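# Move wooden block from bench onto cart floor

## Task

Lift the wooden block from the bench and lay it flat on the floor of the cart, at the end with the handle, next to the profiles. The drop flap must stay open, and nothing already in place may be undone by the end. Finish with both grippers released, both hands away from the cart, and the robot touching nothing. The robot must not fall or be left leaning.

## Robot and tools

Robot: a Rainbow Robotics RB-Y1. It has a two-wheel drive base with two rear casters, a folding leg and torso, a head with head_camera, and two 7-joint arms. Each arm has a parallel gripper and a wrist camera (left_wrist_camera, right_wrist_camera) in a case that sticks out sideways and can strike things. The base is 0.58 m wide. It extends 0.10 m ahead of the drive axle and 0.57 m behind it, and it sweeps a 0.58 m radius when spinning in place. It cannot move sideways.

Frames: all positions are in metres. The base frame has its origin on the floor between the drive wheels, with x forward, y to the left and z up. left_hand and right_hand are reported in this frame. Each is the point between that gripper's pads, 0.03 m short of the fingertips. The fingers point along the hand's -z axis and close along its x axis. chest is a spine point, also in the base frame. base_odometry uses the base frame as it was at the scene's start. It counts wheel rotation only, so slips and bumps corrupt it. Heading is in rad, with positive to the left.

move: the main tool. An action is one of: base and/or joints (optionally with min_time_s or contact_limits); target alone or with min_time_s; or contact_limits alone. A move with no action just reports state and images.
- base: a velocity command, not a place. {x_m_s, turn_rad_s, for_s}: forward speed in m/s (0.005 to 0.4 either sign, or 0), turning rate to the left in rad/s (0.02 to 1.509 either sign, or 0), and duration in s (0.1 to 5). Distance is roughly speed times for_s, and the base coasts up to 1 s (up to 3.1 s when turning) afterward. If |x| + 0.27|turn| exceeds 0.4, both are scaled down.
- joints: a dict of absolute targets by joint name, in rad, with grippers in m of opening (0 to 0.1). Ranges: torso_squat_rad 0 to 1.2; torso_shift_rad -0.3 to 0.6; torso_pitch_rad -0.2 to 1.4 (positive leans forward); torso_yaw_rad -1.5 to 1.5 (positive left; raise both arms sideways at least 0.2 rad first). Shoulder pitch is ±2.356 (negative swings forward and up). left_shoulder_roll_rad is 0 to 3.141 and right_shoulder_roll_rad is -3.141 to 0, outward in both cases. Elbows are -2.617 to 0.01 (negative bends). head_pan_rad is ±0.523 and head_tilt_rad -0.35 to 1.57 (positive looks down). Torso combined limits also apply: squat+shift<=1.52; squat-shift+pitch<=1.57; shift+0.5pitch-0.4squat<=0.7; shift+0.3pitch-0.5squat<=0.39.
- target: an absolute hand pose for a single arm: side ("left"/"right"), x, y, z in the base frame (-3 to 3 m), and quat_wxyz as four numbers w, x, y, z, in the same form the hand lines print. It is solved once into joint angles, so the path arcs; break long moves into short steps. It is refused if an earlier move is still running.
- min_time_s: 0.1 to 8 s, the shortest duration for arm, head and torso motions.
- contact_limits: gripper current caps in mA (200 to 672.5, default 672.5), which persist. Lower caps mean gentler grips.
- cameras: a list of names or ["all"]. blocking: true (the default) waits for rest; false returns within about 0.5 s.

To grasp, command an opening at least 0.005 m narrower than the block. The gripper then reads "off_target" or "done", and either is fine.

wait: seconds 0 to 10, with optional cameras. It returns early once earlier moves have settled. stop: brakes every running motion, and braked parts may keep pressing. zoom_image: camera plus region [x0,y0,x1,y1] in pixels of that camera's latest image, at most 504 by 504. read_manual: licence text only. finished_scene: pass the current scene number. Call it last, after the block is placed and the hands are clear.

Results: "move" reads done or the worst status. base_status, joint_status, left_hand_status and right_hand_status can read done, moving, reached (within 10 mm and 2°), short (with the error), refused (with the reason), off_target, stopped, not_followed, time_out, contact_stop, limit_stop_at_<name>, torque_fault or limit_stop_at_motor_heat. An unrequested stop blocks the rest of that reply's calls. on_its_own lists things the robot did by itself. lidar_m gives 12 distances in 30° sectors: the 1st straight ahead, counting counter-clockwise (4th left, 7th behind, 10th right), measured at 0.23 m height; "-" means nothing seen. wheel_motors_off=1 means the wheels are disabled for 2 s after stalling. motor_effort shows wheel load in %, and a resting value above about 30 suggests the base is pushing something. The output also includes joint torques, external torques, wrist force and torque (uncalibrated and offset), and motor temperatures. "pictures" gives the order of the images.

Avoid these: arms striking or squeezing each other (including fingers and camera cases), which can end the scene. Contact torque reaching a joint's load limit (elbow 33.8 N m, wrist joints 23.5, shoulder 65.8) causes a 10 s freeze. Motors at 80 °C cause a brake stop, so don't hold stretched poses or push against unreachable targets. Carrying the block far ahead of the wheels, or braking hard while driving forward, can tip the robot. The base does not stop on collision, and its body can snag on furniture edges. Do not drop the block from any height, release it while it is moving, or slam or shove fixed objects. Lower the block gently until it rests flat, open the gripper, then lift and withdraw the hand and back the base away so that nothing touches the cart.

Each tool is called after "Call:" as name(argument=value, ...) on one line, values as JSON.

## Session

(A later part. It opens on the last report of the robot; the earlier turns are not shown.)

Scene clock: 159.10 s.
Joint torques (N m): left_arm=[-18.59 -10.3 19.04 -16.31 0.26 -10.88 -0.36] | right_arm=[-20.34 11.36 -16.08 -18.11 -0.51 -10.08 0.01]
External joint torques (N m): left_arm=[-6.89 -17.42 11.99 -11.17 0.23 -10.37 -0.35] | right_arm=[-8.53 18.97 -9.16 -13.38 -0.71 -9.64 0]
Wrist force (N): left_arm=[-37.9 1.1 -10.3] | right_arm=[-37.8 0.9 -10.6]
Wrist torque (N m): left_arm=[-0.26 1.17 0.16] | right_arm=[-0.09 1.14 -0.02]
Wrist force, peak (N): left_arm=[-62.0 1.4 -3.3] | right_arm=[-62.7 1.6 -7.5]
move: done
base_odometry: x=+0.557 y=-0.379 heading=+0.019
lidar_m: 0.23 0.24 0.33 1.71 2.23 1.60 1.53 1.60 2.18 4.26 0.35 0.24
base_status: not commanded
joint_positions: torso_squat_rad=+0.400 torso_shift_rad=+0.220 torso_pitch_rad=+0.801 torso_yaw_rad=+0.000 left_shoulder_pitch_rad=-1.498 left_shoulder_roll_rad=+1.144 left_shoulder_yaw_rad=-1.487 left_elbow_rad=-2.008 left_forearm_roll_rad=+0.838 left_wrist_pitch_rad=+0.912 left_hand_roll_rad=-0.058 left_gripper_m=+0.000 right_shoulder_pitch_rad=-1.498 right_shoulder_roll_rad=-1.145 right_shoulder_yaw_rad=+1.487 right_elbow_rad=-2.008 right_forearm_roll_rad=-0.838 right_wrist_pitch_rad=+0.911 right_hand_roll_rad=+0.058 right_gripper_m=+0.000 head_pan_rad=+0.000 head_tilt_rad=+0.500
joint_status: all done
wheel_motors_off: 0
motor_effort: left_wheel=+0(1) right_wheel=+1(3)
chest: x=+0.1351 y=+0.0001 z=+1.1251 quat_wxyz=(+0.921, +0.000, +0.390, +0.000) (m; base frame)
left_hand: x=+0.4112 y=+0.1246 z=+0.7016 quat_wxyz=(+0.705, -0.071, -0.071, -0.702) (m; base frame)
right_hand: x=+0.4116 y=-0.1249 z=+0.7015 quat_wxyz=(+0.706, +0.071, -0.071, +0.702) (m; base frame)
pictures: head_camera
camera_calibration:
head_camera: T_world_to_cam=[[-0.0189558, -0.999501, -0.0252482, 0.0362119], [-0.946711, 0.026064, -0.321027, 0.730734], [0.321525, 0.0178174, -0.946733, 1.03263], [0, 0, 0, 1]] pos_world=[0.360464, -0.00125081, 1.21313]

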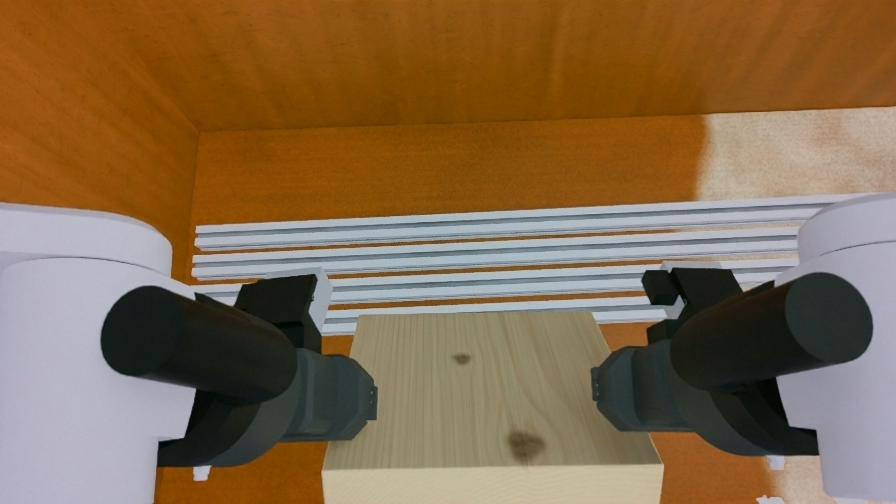

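Call:
move(joints={"left_shoulder_pitch_rad":-1.4405,"left_shoulder_roll_rad":1.034,"left_shoulder_yaw_rad":-1.514,"left_elbow_rad":-1.817,"left_forearm_roll_rad":0.794,"left_wrist_pitch_rad":0.812,"left_hand_roll_rad":-0.101,"right_shoulder_pitch_rad":-1.4405,"right_shoulder_roll_rad":-1.034,"right_shoulder_yaw_rad":1.514,"right_elbow_rad":-1.817,"right_forearm_roll_rad":-0.794,"right_wrist_pitch_rad":0.812,"right_hand_roll_rad":0.101}, min_time_s=1)

Call:
move(joints={"left_shoulder_pitch_rad":-1.3905,"left_shoulder_roll_rad":0.912,"left_shoulder_yaw_rad":-1.540,"left_elbow_rad":-1.582,"left_forearm_roll_rad":0.797,"left_wrist_pitch_rad":0.696,"left_hand_roll_rad":-0.175,"right_shoulder_pitch_rad":-1.3905,"right_shoulder_roll_rad":-0.912,"right_shoulder_yaw_rad":1.540,"right_elbow_rad":-1.582,"right_forearm_roll_rad":-0.797,"right_wrist_pitch_rad":0.696,"right_hand_roll_rad":0.175}, min_time_s=1, cameras=["head_camera"])

Scene clock: 163.23 s.
Joint torques (N m): left_arm=[-10.67 5.01 6.84 -4.46 -0.27 -1.15 -0.31] | right_arm=[-11.33 -5.58 -5.47 -4.57 0.37 -0.47 0.23]
External joint torques (N m): left_arm=[1.1 -1.67 0.22 0.63 -0.32 -0.62 -0.3] | right_arm=[0.53 1.58 1 0.1 0.19 -0.01 0.22]
Wrist force (N): left_arm=[-1.0 1.8 -6.9] | right_arm=[-1.1 1.8 -5.6]
Wrist torque (N m): left_arm=[-0.35 0.04 0.14] | right_arm=[-0.18 0.01 -0.20]
Wrist force, peak (N): left_arm=[-62.4 0.0 -4.6] | right_arm=[-63.8 1.7 -7.5]
move: done
base_odometry: x=+0.557 y=-0.379 heading=+0.019
lidar_m: 0.23 0.24 0.32 1.71 2.22 1.60 1.52 1.62 2.17 4.26 0.33 0.25
base_status: not commanded
joint_positions: torso_squat_rad=+0.400 torso_shift_rad=+0.220 torso_pitch_rad=+0.800 torso_yaw_rad=+0.000 left_shoulder_pitch_rad=-1.441 left_shoulder_roll_rad=+1.034 left_shoulder_yaw_rad=-1.514 left_elbow_rad=-1.817 left_forearm_roll_rad=+0.794 left_wrist_pitch_rad=+0.812 left_hand_roll_rad=-0.101 left_gripper_m=+0.000 right_shoulder_pitch_rad=-1.441 right_shoulder_roll_rad=-1.034 right_shoulder_yaw_rad=+1.514 right_elbow_rad=-1.817 right_forearm_roll_rad=-0.794 right_wrist_pitch_rad=+0.812 right_hand_roll_rad=+0.101 right_gripper_m=+0.000 head_pan_rad=+0.000 head_tilt_rad=+0.500
joint_status: all done
wheel_motors_off: 0
motor_effort: left_wheel=+0(1) right_wheel=-1(3)
chest: x=+0.1348 y=+0.0001 z=+1.1252 quat_wxyz=(+0.921, +0.000, +0.390, +0.000) (m; base frame)
left_hand: x=+0.4115 y=+0.1193 z=+0.6539 quat_wxyz=(+0.704, -0.074, -0.075, -0.702) (m; base frame)
right_hand: x=+0.4116 y=-0.1193 z=+0.6539 quat_wxyz=(+0.704, +0.073, -0.075, +0.702) (m; base frame)
pictures: none

Scene clock: 164.53 s.
Joint torques (N m): left_arm=[-10.86 4.54 6.25 -3.84 0.14 -1.02 -0.22] | right_arm=[-11.25 -5.12 -4.94 -4.04 -0.16 -0.54 0.17]
External joint torques (N m): left_arm=[0.9 -1.57 0.27 0.84 0.07 -0.49 -0.21] | right_arm=[0.6 1.46 0.88 0.22 -0.3 -0.08 0.16]
Wrist force (N): left_arm=[-0.8 1.2 -7.3] | right_arm=[-1.0 2.2 -5.3]
Wrist torque (N m): left_arm=[-0.32 0.07 0.12] | right_arm=[-0.25 0.06 -0.21]
Wrist force, peak (N): left_arm=[-0.9 2.2 -8.2] | right_arm=[-1.0 2.5 -5.7]
move: done
base_odometry: x=+0.557 y=-0.379 heading=+0.019
lidar_m: 0.23 0.24 0.34 1.72 2.23 1.60 1.53 1.60 2.17 4.24 0.34 0.24
base_status: not commanded
joint_positions: torso_squat_rad=+0.400 torso_shift_rad=+0.220 torso_pitch_rad=+0.800 torso_yaw_rad=+0.000 left_shoulder_pitch_rad=-1.391 left_shoulder_roll_rad=+0.912 left_shoulder_yaw_rad=-1.540 left_elbow_rad=-1.582 left_forearm_roll_rad=+0.797 left_wrist_pitch_rad=+0.696 left_hand_roll_rad=-0.175 left_gripper_m=+0.000 right_shoulder_pitch_rad=-1.391 right_shoulder_roll_rad=-0.912 right_shoulder_yaw_rad=+1.540 right_elbow_rad=-1.582 right_forearm_roll_rad=-0.797 right_wrist_pitch_rad=+0.696 right_hand_roll_rad=+0.175 right_gripper_m=+0.000 head_pan_rad=+0.000 head_tilt_rad=+0.500
joint_status: all done
wheel_motors_off: 0
motor_effort: left_wheel=+0(1) right_wheel=+1(3)
chest: x=+0.1347 y=+0.0001 z=+1.1253 quat_wxyz=(+0.921, +0.000, +0.389, +0.000) (m; base frame)
left_hand: x=+0.4109 y=+0.1181 z=+0.6031 quat_wxyz=(+0.703, -0.075, -0.074, -0.703) (m; base frame)
right_hand: x=+0.4109 y=-0.1181 z=+0.6031 quat_wxyz=(+0.704, +0.075, -0.074, +0.703) (m; base frame)
pictures: head_camera
camera_calibration:
head_camera: T_world_to_cam=[[-0.0189361, -0.999502, -0.0252592, 0.0362206], [-0.946508, 0.0260602, -0.321626, 0.731136], [0.322124, 0.0178177, -0.94653, 1.03267], [0, 0, 0, 1]] pos_world=[0.360063, -0.00125082, 1.21352]

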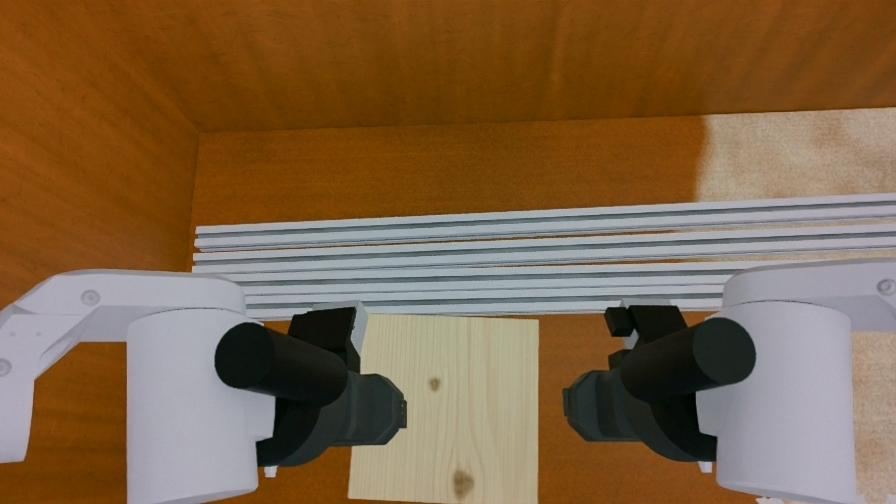

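Call:
move(target={"side":"left","x":0.40,"y":0.16,"z":0.68,"quat_wxyz":[0.7032,-0.0739,-0.0739,-0.7032]})

Call:
move(target={"side":"right","x":0.45,"y":-0.19,"z":0.6,"quat_wxyz":[0.7032,0.0739,-0.0739,0.7032]})

Call:
move(joints={"torso_squat_rad":0.82,"torso_shift_rad":0.29}, min_time_s=2, cameras=["head_camera","right_wrist_camera"])

Scene clock: 170.20 s.
Joint torques (N m): left_arm=[-10.16 5.83 7.64 -5.09 0.08 -0.71 0.03] | right_arm=[-11.49 -5.66 -5.11 -4.6 -0.1 -0.48 0.15]
External joint torques (N m): left_arm=[0.3 -2.51 1.32 -0.11 0.03 -0.19 0.04] | right_arm=[0.35 0.92 0.71 -0.34 -0.24 -0.02 0.14]
Wrist force (N): left_arm=[-0.9 1.6 -6.8] | right_arm=[-1.3 2.5 -5.6]
Wrist torque (N m): left_arm=[-0.31 0.08 0.06] | right_arm=[-0.28 0.01 -0.21]
Wrist force, peak (N): left_arm=[1.0 0.9 -8.8] | right_arm=[-1.3 2.6 -5.7]
move: done
base_odometry: x=+0.557 y=-0.379 heading=+0.019
lidar_m: 0.23 0.24 0.35 1.71 2.22 1.60 1.53 1.61 2.16 4.25 0.35 0.24
base_status: not commanded
joint_positions: torso_squat_rad=+0.400 torso_shift_rad=+0.220 torso_pitch_rad=+0.800 torso_yaw_rad=+0.000 left_shoulder_pitch_rad=-1.431 left_shoulder_roll_rad=+1.211 left_shoulder_yaw_rad=-1.528 left_elbow_rad=-1.973 left_forearm_roll_rad=+0.792 left_wrist_pitch_rad=+0.784 left_hand_roll_rad=-0.106 left_gripper_m=+0.000 right_shoulder_pitch_rad=-1.391 right_shoulder_roll_rad=-0.912 right_shoulder_yaw_rad=+1.540 right_elbow_rad=-1.582 right_forearm_roll_rad=-0.797 right_wrist_pitch_rad=+0.696 right_hand_roll_rad=+0.175 right_gripper_m=+0.000 head_pan_rad=+0.000 head_tilt_rad=+0.500
joint_status: all done
wheel_motors_off: 0
motor_effort: left_wheel=+0(2) right_wheel=+0(2)
chest: x=+0.1347 y=+0.0001 z=+1.1253 quat_wxyz=(+0.921, +0.000, +0.389, +0.000) (m; base frame)
left_hand: x=+0.4001 y=+0.1600 z=+0.6798 quat_wxyz=(+0.703, -0.074, -0.074, -0.703) (m; base frame)
left_hand_status: reached (checked arc, planned for 0.7 s): 0 mm and 0.0 deg off.
right_hand: x=+0.4109 y=-0.1181 z=+0.6031 quat_wxyz=(+0.704, +0.075, -0.074, +0.703) (m; base frame)
pictures: none

Scene clock: 171.03 s.
Joint torques (N m): left_arm=[-9.92 6.52 7.63 -5.19 -0.08 -0.74 0.16] | right_arm=[-13.3 -8.38 -4.57 -3.13 0.23 -0.31 -0.35]
External joint torques (N m): left_arm=[0.54 -1.81 1.31 -0.21 -0.13 -0.21 0.17] | right_arm=[-0.95 1.04 1.14 -0.72 0.16 0.12 -0.36]
Wrist force (N): left_arm=[-0.6 1.9 -7.5] | right_arm=[-1.0 2.2 -4.9]
Wrist torque (N m): left_arm=[-0.34 0.09 0.10] | right_arm=[-0.21 0.06 -0.25]
Wrist force, peak (N): left_arm=[-1.0 1.9 -7.8] | right_arm=[-1.2 2.5 -5.7]
move: done
base_odometry: x=+0.557 y=-0.379 heading=+0.019
lidar_m: 0.22 0.24 0.33 1.72 2.22 1.60 1.54 1.61 2.17 4.24 0.34 0.24
base_status: not commanded
joint_positions: torso_squat_rad=+0.400 torso_shift_rad=+0.220 torso_pitch_rad=+0.800 torso_yaw_rad=+0.000 left_shoulder_pitch_rad=-1.431 left_shoulder_roll_rad=+1.211 left_shoulder_yaw_rad=-1.528 left_elbow_rad=-1.973 left_forearm_roll_rad=+0.792 left_wrist_pitch_rad=+0.784 left_hand_roll_rad=-0.106 left_gripper_m=+0.000 right_shoulder_pitch_rad=-1.437 right_shoulder_roll_rad=-1.035 right_shoulder_yaw_rad=+1.596 right_elbow_rad=-1.455 right_forearm_roll_rad=-1.091 right_wrist_pitch_rad=+0.527 right_hand_roll_rad=+0.489 right_gripper_m=+0.000 head_pan_rad=+0.000 head_tilt_rad=+0.500
joint_status: all done
wheel_motors_off: 0
motor_effort: left_wheel=-1(2) right_wheel=-1(3)
chest: x=+0.1347 y=+0.0001 z=+1.1253 quat_wxyz=(+0.921, +0.000, +0.389, +0.000) (m; base frame)
left_hand: x=+0.4001 y=+0.1600 z=+0.6798 quat_wxyz=(+0.703, -0.074, -0.074, -0.703) (m; base frame)
right_hand: x=+0.4502 y=-0.1901 z=+0.6002 quat_wxyz=(+0.704, +0.071, -0.075, +0.703) (m; base frame)
right_hand_status: reached (checked arc, planned for 0.5 s): 0 mm and 0.3 deg off.
pictures: none

Scene clock: 173.33 s.
Joint torques (N m): left_arm=[-9.95 6.39 7.4 -5.03 0.02 -0.72 0.18] | right_arm=[-13.33 -8.6 -4.98 -2.77 0.09 -0.28 -0.42]
External joint torques (N m): left_arm=[0.5 -1.94 1.09 -0.05 -0.03 -0.2 0.19] | right_arm=[-0.98 0.82 0.73 -0.36 0.02 0.15 -0.43]
Wrist force (N): left_arm=[-1.1 1.7 -7.4] | right_arm=[-1.2 2.6 -4.8]
Wrist torque (N m): left_arm=[-0.34 0.03 0.04] | right_arm=[-0.29 0.04 -0.22]
Wrist force, peak (N): left_arm=[-1.2 2.2 -8.0] | right_arm=[-1.2 2.7 -5.7]
move: done
base_odometry: x=+0.557 y=-0.379 heading=+0.019
lidar_m: 0.23 0.24 0.34 1.70 2.22 1.59 1.52 1.61 2.18 4.26 0.33 0.23
base_status: not commanded
joint_positions: torso_squat_rad=+0.820 torso_shift_rad=+0.290 torso_pitch_rad=+0.800 torso_yaw_rad=+0.000 left_shoulder_pitch_rad=-1.431 left_shoulder_roll_rad=+1.211 left_shoulder_yaw_rad=-1.528 left_elbow_rad=-1.973 left_forearm_roll_rad=+0.792 left_wrist_pitch_rad=+0.784 left_hand_roll_rad=-0.106 left_gripper_m=+0.000 right_shoulder_pitch_rad=-1.437 right_shoulder_roll_rad=-1.035 right_shoulder_yaw_rad=+1.596 right_elbow_rad=-1.455 right_forearm_roll_rad=-1.091 right_wrist_pitch_rad=+0.527 right_hand_roll_rad=+0.489 right_gripper_m=+0.000 head_pan_rad=+0.000 head_tilt_rad=+0.500
joint_status: all done
wheel_motors_off: 0
motor_effort: left_wheel=-1(1) right_wheel=-1(4)
chest: x=+0.1305 y=+0.0001 z=+0.9537 quat_wxyz=(+0.921, +0.000, +0.389, +0.000) (m; base frame)
left_hand: x=+0.3959 y=+0.1599 z=+0.5082 quat_wxyz=(+0.703, -0.074, -0.074, -0.703) (m; base frame)
right_hand: x=+0.4461 y=-0.1901 z=+0.4286 quat_wxyz=(+0.704, +0.071, -0.075, +0.703) (m; base frame)
pictures: head_camera, right_wrist_camera
camera_calibration:
head_camera: T_world_to_cam=[[-0.0189344, -0.999502, -0.0252601, 0.0318069], [-0.946477, 0.0260605, -0.321716, 0.672053], [0.322214, 0.0178166, -0.946499, 0.871537], [0, 0, 0, 1]] pos_world=[0.355863, -0.00125082, 1.04192]
right_wrist_camera: T_world_to_cam=[[0.0279427, -0.972425, -0.231534, -0.0993375], [-0.864121, -0.139937, 0.483439, 0.178719], [-0.502508, 0.186565, -0.844203, 0.693619], [0, 0, 0, 1]] pos_world=[0.50576, -0.200994, 0.476156]

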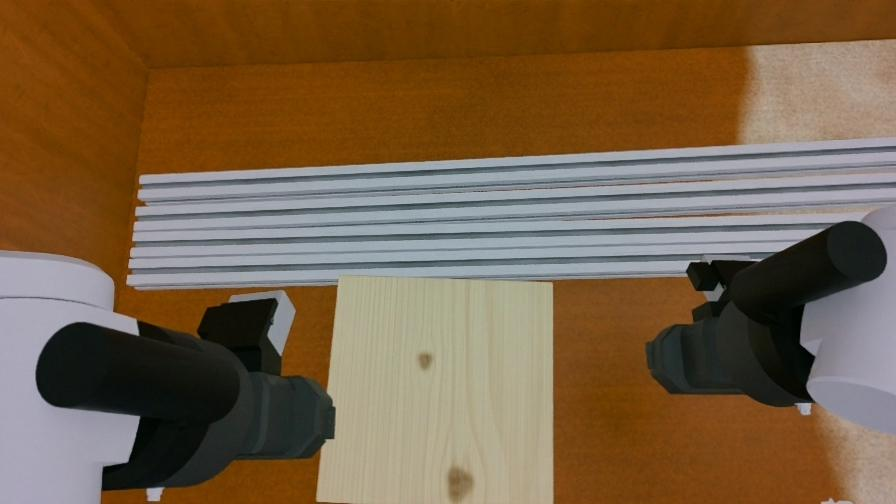

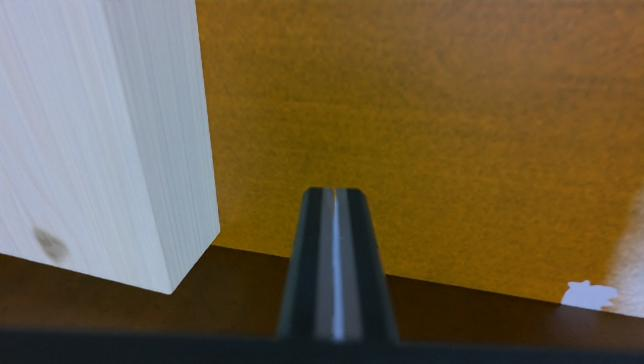

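Call:
move(target={"side":"right","x":0.445,"y":-0.19,"z":0.35,"quat_wxyz":[0.7032,0.0739,-0.0739,0.7032]})

Call:
move(target={"side":"right","x":0.445,"y":-0.10,"z":0.35,"quat_wxyz":[0.7032,0.0739,-0.0739,0.7032]}, min_time_s=1.5, cameras=["head_camera"])

Call:
move(target={"side":"right","x":0.445,"y":-0.02,"z":0.35,"quat_wxyz":[0.7032,0.0739,-0.0739,0.7032]}, min_time_s=1.5, cameras=["head_camera"])

Scene clock: 177.23 s.
Joint torques (N m): left_arm=[-9.93 6.5 7.76 -4.91 0.07 -0.74 0.17] | right_arm=[-12.1 -8.56 -2.87 -0.36 0.18 -0.36 -0.33]
External joint torques (N m): left_arm=[0.52 -1.83 1.44 0.08 0.02 -0.21 0.18] | right_arm=[0.14 -0.63 0.99 0.53 0.17 -0.02 -0.34]
Wrist force (N): left_arm=[-0.8 1.9 -7.5] | right_arm=[-0.7 2.0 -4.9]
Wrist torque (N m): left_arm=[-0.38 0.06 0.04] | right_arm=[-0.23 0.07 -0.21]
Wrist force, peak (N): left_arm=[-1.0 1.6 -8.4] | right_arm=[0.0 2.7 -5.9]
move: done
base_odometry: x=+0.557 y=-0.379 heading=+0.019
lidar_m: 0.22 0.24 0.33 1.72 2.23 1.59 1.54 1.60 2.18 4.26 0.33 0.24
base_status: not commanded
joint_positions: torso_squat_rad=+0.820 torso_shift_rad=+0.290 torso_pitch_rad=+0.800 torso_yaw_rad=+0.000 left_shoulder_pitch_rad=-1.431 left_shoulder_roll_rad=+1.211 left_shoulder_yaw_rad=-1.528 left_elbow_rad=-1.973 left_forearm_roll_rad=+0.792 left_wrist_pitch_rad=+0.784 left_hand_roll_rad=-0.106 left_gripper_m=+0.000 right_shoulder_pitch_rad=-1.349 right_shoulder_roll_rad=-0.749 right_shoulder_yaw_rad=+1.607 right_elbow_rad=-0.943 right_forearm_roll_rad=-1.415 right_wrist_pitch_rad=+0.381 right_hand_roll_rad=+0.898 right_gripper_m=+0.000 head_pan_rad=+0.000 head_tilt_rad=+0.500
joint_status: all done
wheel_motors_off: 0
motor_effort: left_wheel=-1(2) right_wheel=+3(4)
chest: x=+0.1305 y=+0.0001 z=+0.9537 quat_wxyz=(+0.921, +0.000, +0.389, +0.000) (m; base frame)
left_hand: x=+0.3959 y=+0.1599 z=+0.5083 quat_wxyz=(+0.703, -0.074, -0.074, -0.703) (m; base frame)
right_hand: x=+0.4449 y=-0.1894 z=+0.3504 quat_wxyz=(+0.705, +0.066, -0.076, +0.702) (m; base frame)
right_hand_status: reached (checked arc, planned for 0.8 s): 1 mm and 1.0 deg off.
pictures: none

Scene clock: 179.07 s.
Joint torques (N m): left_arm=[-10.06 6.6 7.63 -4.77 -0.01 -0.75 0.14] | right_arm=[-15.58 -2.11 -2.55 -0.83 0.03 -0.21 -0.23]
External joint torques (N m): left_arm=[0.4 -1.73 1.31 0.22 -0.06 -0.22 0.15] | right_arm=[-1.78 2.18 1.45 0.72 0 0.18 -0.24]
Wrist force (N): left_arm=[-0.3 2.7 -8.3] | right_arm=[-0.7 2.0 -5.4]
Wrist torque (N m): left_arm=[-0.44 0.16 0.02] | right_arm=[-0.20 0.07 -0.01]
Wrist force, peak (N): left_arm=[-1.5 2.3 -8.7] | right_arm=[-0.8 2.4 -5.6]
move: done
base_odometry: x=+0.557 y=-0.379 heading=+0.019
lidar_m: 0.22 0.24 0.32 1.71 2.23 1.61 1.53 1.60 2.17 4.25 0.34 0.25
base_status: not commanded
joint_positions: torso_squat_rad=+0.820 torso_shift_rad=+0.290 torso_pitch_rad=+0.800 torso_yaw_rad=+0.000 left_shoulder_pitch_rad=-1.431 left_shoulder_roll_rad=+1.211 left_shoulder_yaw_rad=-1.528 left_elbow_rad=-1.973 left_forearm_roll_rad=+0.792 left_wrist_pitch_rad=+0.784 left_hand_roll_rad=-0.106 left_gripper_m=+0.000 right_shoulder_pitch_rad=-1.420 right_shoulder_roll_rad=-0.551 right_shoulder_yaw_rad=+1.626 right_elbow_rad=-0.863 right_forearm_roll_rad=-1.285 right_wrist_pitch_rad=+0.458 right_hand_roll_rad=+0.686 right_gripper_m=+0.000 head_pan_rad=+0.000 head_tilt_rad=+0.500
joint_status: all done
wheel_motors_off: 0
motor_effort: left_wheel=-1(2) right_wheel=+2(3)
chest: x=+0.1305 y=+0.0001 z=+0.9537 quat_wxyz=(+0.921, +0.000, +0.389, +0.000) (m; base frame)
left_hand: x=+0.3959 y=+0.1599 z=+0.5083 quat_wxyz=(+0.703, -0.074, -0.074, -0.703) (m; base frame)
right_hand: x=+0.4449 y=-0.1002 z=+0.3502 quat_wxyz=(+0.703, +0.074, -0.074, +0.703) (m; base frame)
right_hand_status: reached (checked arc, planned for 1.5 s): 0 mm and 0.0 deg off.
pictures: head_camera
camera_calibration:
head_camera: T_world_to_cam=[[-0.0189344, -0.999502, -0.0252601, 0.0318069], [-0.946477, 0.0260605, -0.321716, 0.672053], [0.322214, 0.0178166, -0.946499, 0.871537], [0, 0, 0, 1]] pos_world=[0.355863, -0.00125082, 1.04192]

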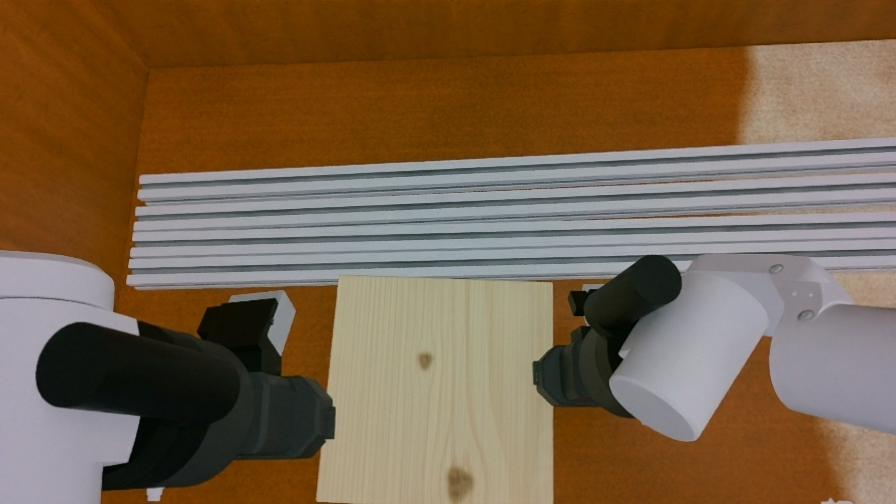

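Scene clock: 180.90 s.
Joint torques (N m): left_arm=[-9.94 6.59 7.53 -4.96 -0.11 -0.82 0.11] | right_arm=[-19.55 6.25 -6.84 -3.89 -0.89 -1.9 0.31]
External joint torques (N m): left_arm=[0.52 -1.74 1.22 0.03 -0.16 -0.3 0.13] | right_arm=[-4.84 6.74 -3.63 -2.32 -0.92 -1.51 0.3]
Wrist force (N): left_arm=[-1.0 2.2 -7.1] | right_arm=[-8.0 2.1 -7.2]
Wrist torque (N m): left_arm=[-0.42 0.09 0.05] | right_arm=[-0.18 0.23 -0.25]
Wrist force, peak (N): left_arm=[-0.8 1.5 -8.3] | right_arm=[-16.3 3.6 5.7]
move: done
base_odometry: x=+0.557 y=-0.379 heading=+0.019
lidar_m: 0.22 0.24 0.34 1.70 2.23 1.61 1.53 1.60 2.17 4.26 0.34 0.25
base_status: not commanded
joint_positions: torso_squat_rad=+0.820 torso_shift_rad=+0.290 torso_pitch_rad=+0.800 torso_yaw_rad=+0.000 left_shoulder_pitch_rad=-1.431 left_shoulder_roll_rad=+1.211 left_shoulder_yaw_rad=-1.528 left_elbow_rad=-1.973 left_forearm_roll_rad=+0.792 left_wrist_pitch_rad=+0.784 left_hand_roll_rad=-0.106 left_gripper_m=+0.000 right_shoulder_pitch_rad=-1.457 right_shoulder_roll_rad=-0.287 right_shoulder_yaw_rad=+1.597 right_elbow_rad=-0.607 right_forearm_roll_rad=-1.303 right_wrist_pitch_rad=+0.515 right_hand_roll_rad=+0.698 right_gripper_m=+0.000 head_pan_rad=+0.000 head_tilt_rad=+0.500
joint_status: all done
wheel_motors_off: 0
motor_effort: left_wheel=-3(4) right_wheel=+2(7)
chest: x=+0.1305 y=+0.0001 z=+0.9537 quat_wxyz=(+0.921, +0.000, +0.389, +0.000) (m; base frame)
left_hand: x=+0.3959 y=+0.1598 z=+0.5083 quat_wxyz=(+0.703, -0.074, -0.074, -0.703) (m; base frame)
right_hand: x=+0.4447 y=-0.0219 z=+0.3496 quat_wxyz=(+0.704, +0.072, -0.074, +0.703) (m; base frame)
right_hand_status: reached (checked arc, planned for 1.5 s): 2 mm and 0.3 deg off.
pictures: head_camera
camera_calibration:
head_camera: T_world_to_cam=[[-0.0190874, -0.999503, -0.0251053, 0.0317034], [-0.946434, 0.0261578, -0.321836, 0.672194], [0.322333, 0.0176175, -0.946462, 0.871551], [0, 0, 0, 1]] pos_world=[0.355863, -0.00125003, 1.04202]

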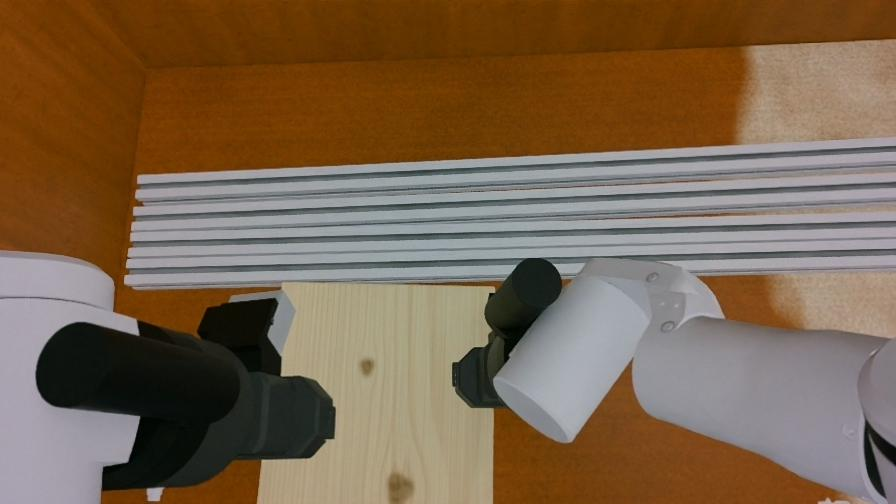

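Call:
move(target={"side":"left","x":0.38,"y":0.20,"z":0.53,"quat_wxyz":[0.7032,-0.0739,-0.0739,-0.7032]})

Call:
move(target={"side":"right","x":0.445,"y":0.04,"z":0.35,"quat_wxyz":[0.7032,0.0739,-0.0739,0.7032]}, min_time_s=1.2, cameras=["head_camera"])

Call:
move(target={"side":"right","x":0.445,"y":-0.17,"z":0.37,"quat_wxyz":[0.7032,0.0739,-0.0739,0.7032]}, cameras=["head_camera"])

Scene clock: 184.13 s.
Joint torques (N m): left_arm=[-7.63 8.7 5.89 -4.94 -0.03 -1.1 -0.43] | right_arm=[-16.45 1.9 -5.33 -2.33 -0.35 -0.64 0.29]
External joint torques (N m): left_arm=[1.22 -1.09 0.12 -0.11 -0.08 -0.58 -0.42] | right_arm=[-1.73 2.36 -2.1 -0.74 -0.37 -0.25 0.28]
Wrist force (N): left_arm=[-0.9 1.6 -7.1] | right_arm=[-0.9 2.2 -5.8]
Wrist torque (N m): left_arm=[-0.34 0.05 0.11] | right_arm=[-0.24 0.03 -0.22]
Wrist force, peak (N): left_arm=[-0.8 2.2 -8.4] | right_arm=[-9.2 3.3 -7.6]
move: done
base_odometry: x=+0.557 y=-0.379 heading=+0.019
lidar_m: 0.22 0.25 0.33 1.70 2.23 1.59 1.53 1.61 2.17 4.26 0.35 0.25
base_status: not commanded
joint_positions: torso_squat_rad=+0.820 torso_shift_rad=+0.290 torso_pitch_rad=+0.800 torso_yaw_rad=+0.000 left_shoulder_pitch_rad=-1.402 left_shoulder_roll_rad=+1.383 left_shoulder_yaw_rad=-1.543 left_elbow_rad=-2.097 left_forearm_roll_rad=+0.780 left_wrist_pitch_rad=+0.729 left_hand_roll_rad=-0.125 left_gripper_m=+0.000 right_shoulder_pitch_rad=-1.458 right_shoulder_roll_rad=-0.286 right_shoulder_yaw_rad=+1.596 right_elbow_rad=-0.608 right_forearm_roll_rad=-1.303 right_wrist_pitch_rad=+0.515 right_hand_roll_rad=+0.698 right_gripper_m=+0.000 head_pan_rad=+0.000 head_tilt_rad=+0.500
joint_status: all done
wheel_motors_off: 0
motor_effort: left_wheel=-2(15) right_wheel=+5(12)
chest: x=+0.1305 y=+0.0001 z=+0.9537 quat_wxyz=(+0.921, +0.000, +0.389, +0.000) (m; base frame)
left_hand: x=+0.3802 y=+0.1998 z=+0.5299 quat_wxyz=(+0.703, -0.074, -0.074, -0.703) (m; base frame)
left_hand_status: reached (checked arc, planned for 0.5 s): 0 mm and 0.0 deg off.
right_hand: x=+0.4447 y=-0.0205 z=+0.3500 quat_wxyz=(+0.704, +0.073, -0.075, +0.703) (m; base frame)
pictures: none

Scene clock: 185.67 s.
Joint torques (N m): left_arm=[-7.66 8.38 5.83 -5.07 -0.15 -1.06 -0.28] | right_arm=[-15.49 9.89 -4.45 -4.1 -0.96 -1.73 0.14]
External joint torques (N m): left_arm=[1.19 -1.41 0.06 -0.24 -0.2 -0.53 -0.27] | right_arm=[-1.2 6.88 -2.92 -2.8 -1 -1.21 0.13]
Wrist force (N): left_arm=[-0.6 1.5 -7.1] | right_arm=[-7.4 2.1 -6.0]
Wrist torque (N m): left_arm=[-0.35 0.11 0.14] | right_arm=[-0.24 0.15 -0.23]
Wrist force, peak (N): left_arm=[-0.8 1.4 -8.1] | right_arm=[-14.4 4.9 4.1]
move: short
base_odometry: x=+0.557 y=-0.379 heading=+0.019
lidar_m: 0.22 0.23 0.32 1.73 2.22 1.61 1.53 1.61 2.17 4.26 0.35 0.24
base_status: not commanded
joint_positions: torso_squat_rad=+0.820 torso_shift_rad=+0.290 torso_pitch_rad=+0.800 torso_yaw_rad=+0.000 left_shoulder_pitch_rad=-1.402 left_shoulder_roll_rad=+1.383 left_shoulder_yaw_rad=-1.543 left_elbow_rad=-2.097 left_forearm_roll_rad=+0.780 left_wrist_pitch_rad=+0.729 left_hand_roll_rad=-0.125 left_gripper_m=+0.000 right_shoulder_pitch_rad=-1.450 right_shoulder_roll_rad=-0.022 right_shoulder_yaw_rad=+1.548 right_elbow_rad=-0.266 right_forearm_roll_rad=-1.332 right_wrist_pitch_rad=+0.424 right_hand_roll_rad=+0.802 right_gripper_m=+0.000 head_pan_rad=+0.000 head_tilt_rad=+0.500
joint_status: all done
wheel_motors_off: 0
motor_effort: left_wheel=-5(5) right_wheel=+7(8)
chest: x=+0.1305 y=+0.0000 z=+0.9537 quat_wxyz=(+0.921, +0.000, +0.389, +0.000) (m; base frame)
left_hand: x=+0.3802 y=+0.1998 z=+0.5299 quat_wxyz=(+0.703, -0.074, -0.074, -0.703) (m; base frame)
right_hand: x=+0.4449 y=+0.0378 z=+0.3509 quat_wxyz=(+0.705, +0.056, -0.117, +0.698) (m; base frame)
right_hand_status: short (checked arc, as near as the solve gets, planned for 1.2 s): 2 mm and 5.4 deg off. The place is met; only the turn is off.
pictures: head_camera
camera_calibration:
head_camera: T_world_to_cam=[[-0.0190909, -0.999503, -0.0251007, 0.0316974], [-0.946474, 0.0261574, -0.321717, 0.672053], [0.322214, 0.0176153, -0.946503, 0.871541], [0, 0, 0, 1]] pos_world=[0.355863, -0.00125002, 1.04192]

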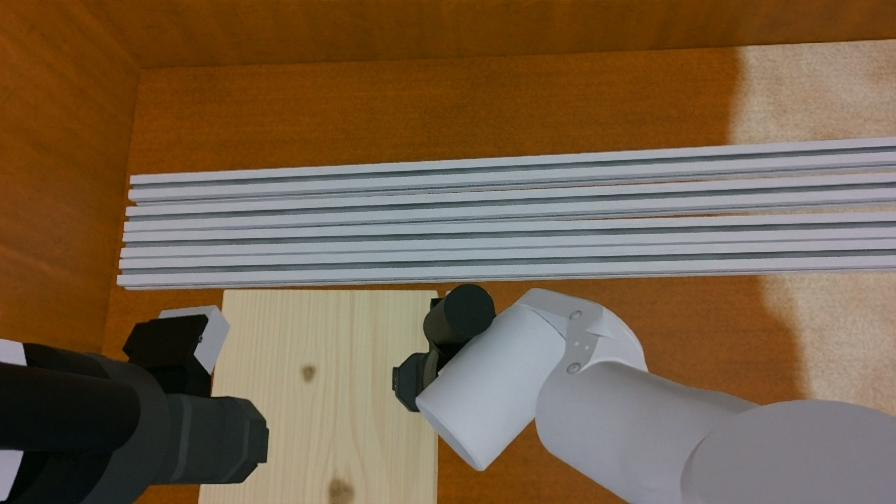

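Scene clock: 187.13 s.
Joint torques (N m): left_arm=[-8.12 8.22 6.29 -4.88 -0.08 -0.81 -0.24] | right_arm=[-12.04 -6.72 -6.17 -2.48 0.01 -0.42 0.08]
External joint torques (N m): left_arm=[0.73 -1.58 0.52 -0.05 -0.13 -0.29 -0.23] | right_arm=[0.38 1.12 -1.55 -0.59 0.01 -0.05 0.07]
Wrist force (N): left_arm=[-1.0 1.9 -7.6] | right_arm=[-0.8 1.6 -4.7]
Wrist torque (N m): left_arm=[-0.40 0.06 0.10] | right_arm=[-0.15 0.07 -0.05]
Wrist force, peak (N): left_arm=[-0.7 2.5 -8.0] | right_arm=[-6.8 2.1 -5.5]
move: done
base_odometry: x=+0.557 y=-0.379 heading=+0.019
lidar_m: 0.22 0.24 0.33 1.71 2.24 1.59 1.53 1.62 2.17 4.27 0.34 0.24
base_status: not commanded
joint_positions: torso_squat_rad=+0.820 torso_shift_rad=+0.290 torso_pitch_rad=+0.800 torso_yaw_rad=+0.000 left_shoulder_pitch_rad=-1.402 left_shoulder_roll_rad=+1.383 left_shoulder_yaw_rad=-1.543 left_elbow_rad=-2.097 left_forearm_roll_rad=+0.780 left_wrist_pitch_rad=+0.729 left_hand_roll_rad=-0.125 left_gripper_m=+0.000 right_shoulder_pitch_rad=-1.340 right_shoulder_roll_rad=-0.793 right_shoulder_yaw_rad=+1.507 right_elbow_rad=-1.076 right_forearm_roll_rad=-1.273 right_wrist_pitch_rad=+0.481 right_hand_roll_rad=+0.797 right_gripper_m=+0.000 head_pan_rad=+0.000 head_tilt_rad=+0.500
joint_status: all done
wheel_motors_off: 0
motor_effort: left_wheel=-2(5) right_wheel=+4(6)
chest: x=+0.1305 y=+0.0001 z=+0.9537 quat_wxyz=(+0.921, +0.000, +0.389, +0.000) (m; base frame)
left_hand: x=+0.3801 y=+0.1999 z=+0.5299 quat_wxyz=(+0.703, -0.074, -0.074, -0.703) (m; base frame)
right_hand: x=+0.4454 y=-0.1700 z=+0.3701 quat_wxyz=(+0.702, +0.080, -0.075, +0.704) (m; base frame)
right_hand_status: reached (checked arc, planned for 1.1 s): 0 mm and 0.7 deg off.
pictures: head_camera
camera_calibration:
head_camera: T_world_to_cam=[[-0.0189336, -0.999501, -0.0252642, 0.0318109], [-0.946467, 0.0260616, -0.321745, 0.672079], [0.322243, 0.0178199, -0.946489, 0.871516], [0, 0, 0, 1]] pos_world=[0.355863, -0.00125082, 1.04192]

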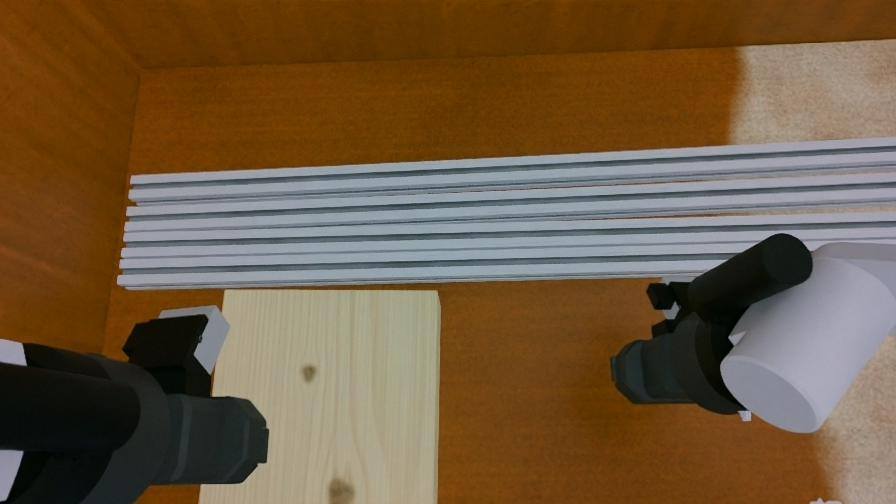

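Call:
move(target={"side":"left","x":0.40,"y":0.14,"z":0.55,"quat_wxyz":[0.7032,-0.0739,-0.0739,-0.7032]})

Call:
move(target={"side":"right","x":0.40,"y":-0.17,"z":0.55,"quat_wxyz":[0.7032,0.0739,-0.0739,0.7032]})

Call:
move(joints={"torso_squat_rad":0.2,"torso_shift_rad":0.15})

Call:
move(base={"x_m_s":-0.25,"for_s":2.4}, cameras=["head_camera"])

Call:
move(joints={"torso_squat_rad":0.3,"torso_shift_rad":0,"torso_pitch_rad":0.2,"head_tilt_rad":0.6}, cameras=["head_camera"])

Scene clock: 189.67 s.
Joint torques (N m): left_arm=[-9.48 6.81 7.95 -4.87 0.16 -0.81 0.11] | right_arm=[-11.91 -6.72 -6.22 -2.02 -0.07 -0.28 0.06]
External joint torques (N m): left_arm=[1.53 -0.95 1.04 0.22 0.12 -0.28 0.12] | right_arm=[0.51 1.11 -1.6 -0.13 -0.07 0.09 0.05]
Wrist force (N): left_arm=[-0.8 1.6 -7.0] | right_arm=[-1.3 2.8 -4.6]
Wrist torque (N m): left_arm=[-0.32 0.06 -0.02] | right_arm=[-0.33 0.02 -0.01]
Wrist force, peak (N): left_arm=[-0.9 2.1 -8.5] | right_arm=[-0.6 3.2 -5.2]
move: done
base_odometry: x=+0.557 y=-0.379 heading=+0.019
lidar_m: 0.22 0.24 0.33 1.71 2.24 1.60 1.54 1.61 2.19 4.26 0.35 0.23
base_status: not commanded
joint_positions: torso_squat_rad=+0.820 torso_shift_rad=+0.290 torso_pitch_rad=+0.800 torso_yaw_rad=+0.000 left_shoulder_pitch_rad=-1.505 left_shoulder_roll_rad=+1.240 left_shoulder_yaw_rad=-1.490 left_elbow_rad=-2.109 left_forearm_roll_rad=+0.845 left_wrist_pitch_rad=+0.903 left_hand_roll_rad=-0.055 left_gripper_m=+0.000 right_shoulder_pitch_rad=-1.340 right_shoulder_roll_rad=-0.793 right_shoulder_yaw_rad=+1.507 right_elbow_rad=-1.076 right_forearm_roll_rad=-1.273 right_wrist_pitch_rad=+0.481 right_hand_roll_rad=+0.797 right_gripper_m=+0.000 head_pan_rad=+0.000 head_tilt_rad=+0.500
joint_status: all done
wheel_motors_off: 0
motor_effort: left_wheel=-4(4) right_wheel=+3(4)
chest: x=+0.1305 y=+0.0001 z=+0.9537 quat_wxyz=(+0.921, +0.000, +0.389, +0.000) (m; base frame)
left_hand: x=+0.4000 y=+0.1399 z=+0.5504 quat_wxyz=(+0.703, -0.074, -0.075, -0.703) (m; base frame)
left_hand_status: reached (checked arc, planned for 0.4 s): 0 mm and 0.1 deg off.
right_hand: x=+0.4453 y=-0.1698 z=+0.3701 quat_wxyz=(+0.702, +0.080, -0.075, +0.704) (m; base frame)
pictures: none

Scene clock: 191.40 s.
Joint torques (N m): left_arm=[-10.33 6.38 7.6 -4.81 0.14 -0.78 0.06] | right_arm=[-11.85 -9.17 -7.31 -4.9 0 -0.53 0.24]
External joint torques (N m): left_arm=[0.68 -1.38 0.68 0.28 0.11 -0.25 0.07] | right_arm=[-1.53 0.21 -0.7 -0.51 -0.16 -0.07 0.23]
Wrist force (N): left_arm=[-0.7 1.5 -7.4] | right_arm=[-0.6 2.7 -5.4]
Wrist torque (N m): left_arm=[-0.34 0.09 -0.01] | right_arm=[-0.29 0.09 0.01]
Wrist force, peak (N): left_arm=[-0.8 2.1 -8.3] | right_arm=[-2.0 3.1 -5.6]
move: done
base_odometry: x=+0.557 y=-0.379 heading=+0.019
lidar_m: 0.22 0.24 0.34 1.70 2.22 1.60 1.54 1.61 2.19 4.24 0.34 0.24
base_status: not commanded
joint_positions: torso_squat_rad=+0.820 torso_shift_rad=+0.290 torso_pitch_rad=+0.800 torso_yaw_rad=+0.000 left_shoulder_pitch_rad=-1.505 left_shoulder_roll_rad=+1.241 left_shoulder_yaw_rad=-1.490 left_elbow_rad=-2.109 left_forearm_roll_rad=+0.845 left_wrist_pitch_rad=+0.903 left_hand_roll_rad=-0.055 left_gripper_m=+0.000 right_shoulder_pitch_rad=-1.466 right_shoulder_roll_rad=-1.332 right_shoulder_yaw_rad=+1.481 right_elbow_rad=-2.112 right_forearm_roll_rad=-0.875 right_wrist_pitch_rad=+0.834 right_hand_roll_rad=+0.137 right_gripper_m=+0.000 head_pan_rad=+0.000 head_tilt_rad=+0.500
joint_status: all done
wheel_motors_off: 0
motor_effort: left_wheel=-3(4) right_wheel=+5(5)
chest: x=+0.1305 y=+0.0001 z=+0.9537 quat_wxyz=(+0.921, +0.000, +0.389, +0.000) (m; base frame)
left_hand: x=+0.3999 y=+0.1400 z=+0.5504 quat_wxyz=(+0.703, -0.074, -0.075, -0.703) (m; base frame)
right_hand: x=+0.4003 y=-0.1700 z=+0.5498 quat_wxyz=(+0.703, +0.075, -0.074, +0.703) (m; base frame)
right_hand_status: reached (checked arc, planned for 1.4 s): 0 mm and 0.2 deg off.
pictures: none

Scene clock: 194.23 s.
Joint torques (N m): left_arm=[-10.13 6.42 7.73 -4.99 0.05 -0.82 0] | right_arm=[-11.52 -9.11 -7.28 -4.68 -0.09 -0.48 0.13]
External joint torques (N m): left_arm=[0.88 -1.34 0.81 0.1 0.02 -0.29 0.01] | right_arm=[-1.2 0.27 -0.68 -0.3 -0.25 -0.02 0.12]
Wrist force (N): left_arm=[-0.5 1.7 -7.4] | right_arm=[-0.8 1.7 -5.5]
Wrist torque (N m): left_arm=[-0.32 0.13 0.02] | right_arm=[-0.14 0.09 -0.02]
Wrist force, peak (N): left_arm=[-1.4 2.8 -8.0] | right_arm=[-1.1 2.9 -5.9]
move: done
base_odometry: x=+0.557 y=-0.379 heading=+0.019
lidar_m: 0.22 0.24 0.33 1.71 2.23 1.61 1.53 1.62 2.17 4.26 0.33 0.24
base_status: not commanded
joint_positions: torso_squat_rad=+0.200 torso_shift_rad=+0.150 torso_pitch_rad=+0.800 torso_yaw_rad=+0.000 left_shoulder_pitch_rad=-1.504 left_shoulder_roll_rad=+1.241 left_shoulder_yaw_rad=-1.490 left_elbow_rad=-2.109 left_forearm_roll_rad=+0.845 left_wrist_pitch_rad=+0.903 left_hand_roll_rad=-0.055 left_gripper_m=+0.000 right_shoulder_pitch_rad=-1.466 right_shoulder_roll_rad=-1.332 right_shoulder_yaw_rad=+1.481 right_elbow_rad=-2.112 right_forearm_roll_rad=-0.875 right_wrist_pitch_rad=+0.834 right_hand_roll_rad=+0.137 right_gripper_m=+0.000 head_pan_rad=+0.000 head_tilt_rad=+0.500
joint_status: all done
wheel_motors_off: 0
motor_effort: left_wheel=-2(5) right_wheel=+3(5)
chest: x=+0.0964 y=+0.0001 z=+1.1744 quat_wxyz=(+0.921, +0.000, +0.389, +0.000) (m; base frame)
left_hand: x=+0.3658 y=+0.1400 z=+0.7711 quat_wxyz=(+0.703, -0.074, -0.074, -0.703) (m; base frame)
right_hand: x=+0.3662 y=-0.1699 z=+0.7705 quat_wxyz=(+0.703, +0.075, -0.074, +0.703) (m; base frame)
pictures: none

Scene clock: 197.70 s.
Joint torques (N m): left_arm=[-10.32 6.54 7.88 -4.86 0.03 -0.9 0.12] | right_arm=[-11.29 -9.5 -7.43 -4.61 0 -0.52 0.22]
External joint torques (N m): left_arm=[0.7 -1.22 0.97 0.23 0 -0.38 0.13] | right_arm=[-0.97 -0.12 -0.83 -0.22 -0.17 -0.06 0.21]
Wrist force (N): left_arm=[-0.7 1.7 -7.1] | right_arm=[-0.4 1.9 -5.4]
Wrist torque (N m): left_arm=[-0.33 0.10 0.03] | right_arm=[-0.17 0.13 -0.03]
Wrist force, peak (N): left_arm=[-1.4 2.0 -8.1] | right_arm=[-1.0 2.6 -5.9]
move: done
base_odometry: x=-0.043 y=-0.390 heading=+0.018
lidar_m: 0.83 0.87 1.94 3.92 1.36 0.97 0.94 0.98 1.32 3.48 2.35 0.85
base_status: done (sent for 2.4 of 2.4 s)
joint_positions: torso_squat_rad=+0.200 torso_shift_rad=+0.150 torso_pitch_rad=+0.800 torso_yaw_rad=+0.000 left_shoulder_pitch_rad=-1.504 left_shoulder_roll_rad=+1.241 left_shoulder_yaw_rad=-1.490 left_elbow_rad=-2.109 left_forearm_roll_rad=+0.845 left_wrist_pitch_rad=+0.903 left_hand_roll_rad=-0.055 left_gripper_m=+0.000 right_shoulder_pitch_rad=-1.466 right_shoulder_roll_rad=-1.332 right_shoulder_yaw_rad=+1.481 right_elbow_rad=-2.112 right_forearm_roll_rad=-0.875 right_wrist_pitch_rad=+0.834 right_hand_roll_rad=+0.137 right_gripper_m=+0.000 head_pan_rad=+0.000 head_tilt_rad=+0.500
joint_status: not commanded
wheel_motors_off: 0
motor_effort: left_wheel=-15(30) right_wheel=+15(32)
chest: x=+0.0964 y=+0.0001 z=+1.1745 quat_wxyz=(+0.921, +0.000, +0.389, +0.000) (m; base frame)
left_hand: x=+0.3658 y=+0.1400 z=+0.7711 quat_wxyz=(+0.703, -0.074, -0.074, -0.703) (m; base frame)
right_hand: x=+0.3662 y=-0.1699 z=+0.7706 quat_wxyz=(+0.703, +0.075, -0.074, +0.703) (m; base frame)
pictures: head_camera
camera_calibration:
head_camera: T_world_to_cam=[[-0.0189309, -0.999502, -0.0252647, 0.0367434], [-0.946437, 0.026061, -0.321836, 0.71095], [0.322334, 0.0178188, -0.946458, 1.09142], [0, 0, 0, 1]] pos_world=[0.321763, -0.00125082, 1.26272]

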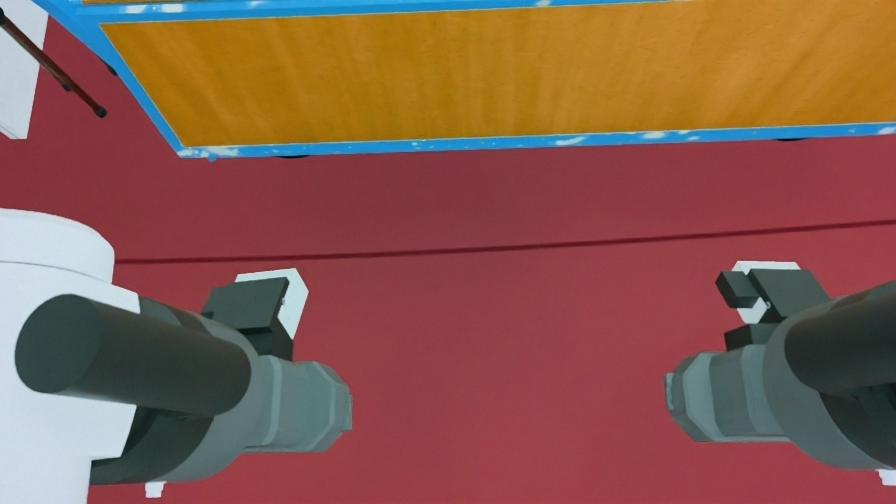

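Scene clock: 200.50 s.
Joint torques (N m): left_arm=[-15.25 6.16 11.27 0.18 -0.84 -0.81 0.02] | right_arm=[-16.42 -7.59 -10.19 -0.08 0.68 -0.62 0.36]
External joint torques (N m): left_arm=[1.34 -1.15 0.89 0.31 -0.03 -0.31 0.02] | right_arm=[-0.52 0.29 -0.14 -0.14 -0.24 -0.09 0.36]
Wrist force (N): left_arm=[-0.7 -1.8 -6.9] | right_arm=[-0.5 5.6 -4.2]
Wrist torque (N m): left_arm=[-0.15 0.06 -0.01] | right_arm=[-0.41 0.06 -0.05]
Wrist force, peak (N): left_arm=[-0.7 2.7 -7.8] | right_arm=[-0.5 6.0 -4.2]
move: done
base_odometry: x=-0.043 y=-0.390 heading=+0.018
lidar_m: 0.82 0.86 1.93 3.94 1.36 0.98 0.92 0.98 1.34 3.47 2.35 0.88
base_status: not commanded
joint_positions: torso_squat_rad=+0.300 torso_shift_rad=+0.000 torso_pitch_rad=+0.200 torso_yaw_rad=+0.000 left_shoulder_pitch_rad=-1.505 left_shoulder_roll_rad=+1.241 left_shoulder_yaw_rad=-1.490 left_elbow_rad=-2.109 left_forearm_roll_rad=+0.845 left_wrist_pitch_rad=+0.903 left_hand_roll_rad=-0.055 left_gripper_m=+0.000 right_shoulder_pitch_rad=-1.466 right_shoulder_roll_rad=-1.332 right_shoulder_yaw_rad=+1.481 right_elbow_rad=-2.112 right_forearm_roll_rad=-0.875 right_wrist_pitch_rad=+0.834 right_hand_roll_rad=+0.137 right_gripper_m=+0.000 head_pan_rad=+0.000 head_tilt_rad=+0.600
joint_status: all done
wheel_motors_off: 0
motor_effort: left_wheel=-14(18) right_wheel=+17(20)
chest: x=-0.1666 y=+0.0001 z=+1.2525 quat_wxyz=(+0.995, +0.000, +0.100, +0.000) (m; base frame)
left_hand: x=+0.2835 y=+0.1400 z=+1.0718 quat_wxyz=(+0.650, +0.137, -0.279, -0.694) (m; base frame)
right_hand: x=+0.2842 y=-0.1699 z=+1.0716 quat_wxyz=(+0.650, -0.136, -0.279, +0.694) (m; base frame)
pictures: head_camera
camera_calibration:
head_camera: T_world_to_cam=[[-0.00443198, -0.999504, -0.0311771, 0.0436708], [-0.676238, 0.0259633, -0.736226, 1.04369], [0.73667, 0.0178202, -0.676017, 0.999018], [0, 0, 0, 1]] pos_world=[-0.0299735, -0.00125112, 1.4451]

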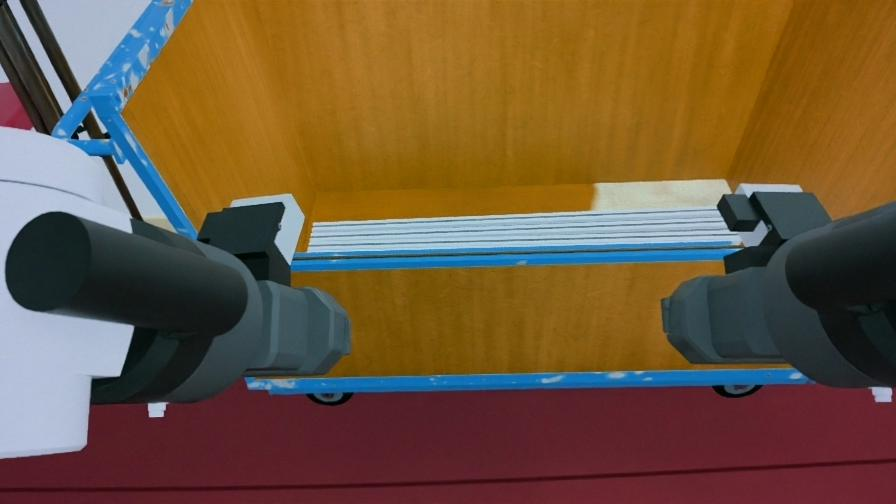

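Call:
finished_scene(scene=2)

The scene is finished: the task was done.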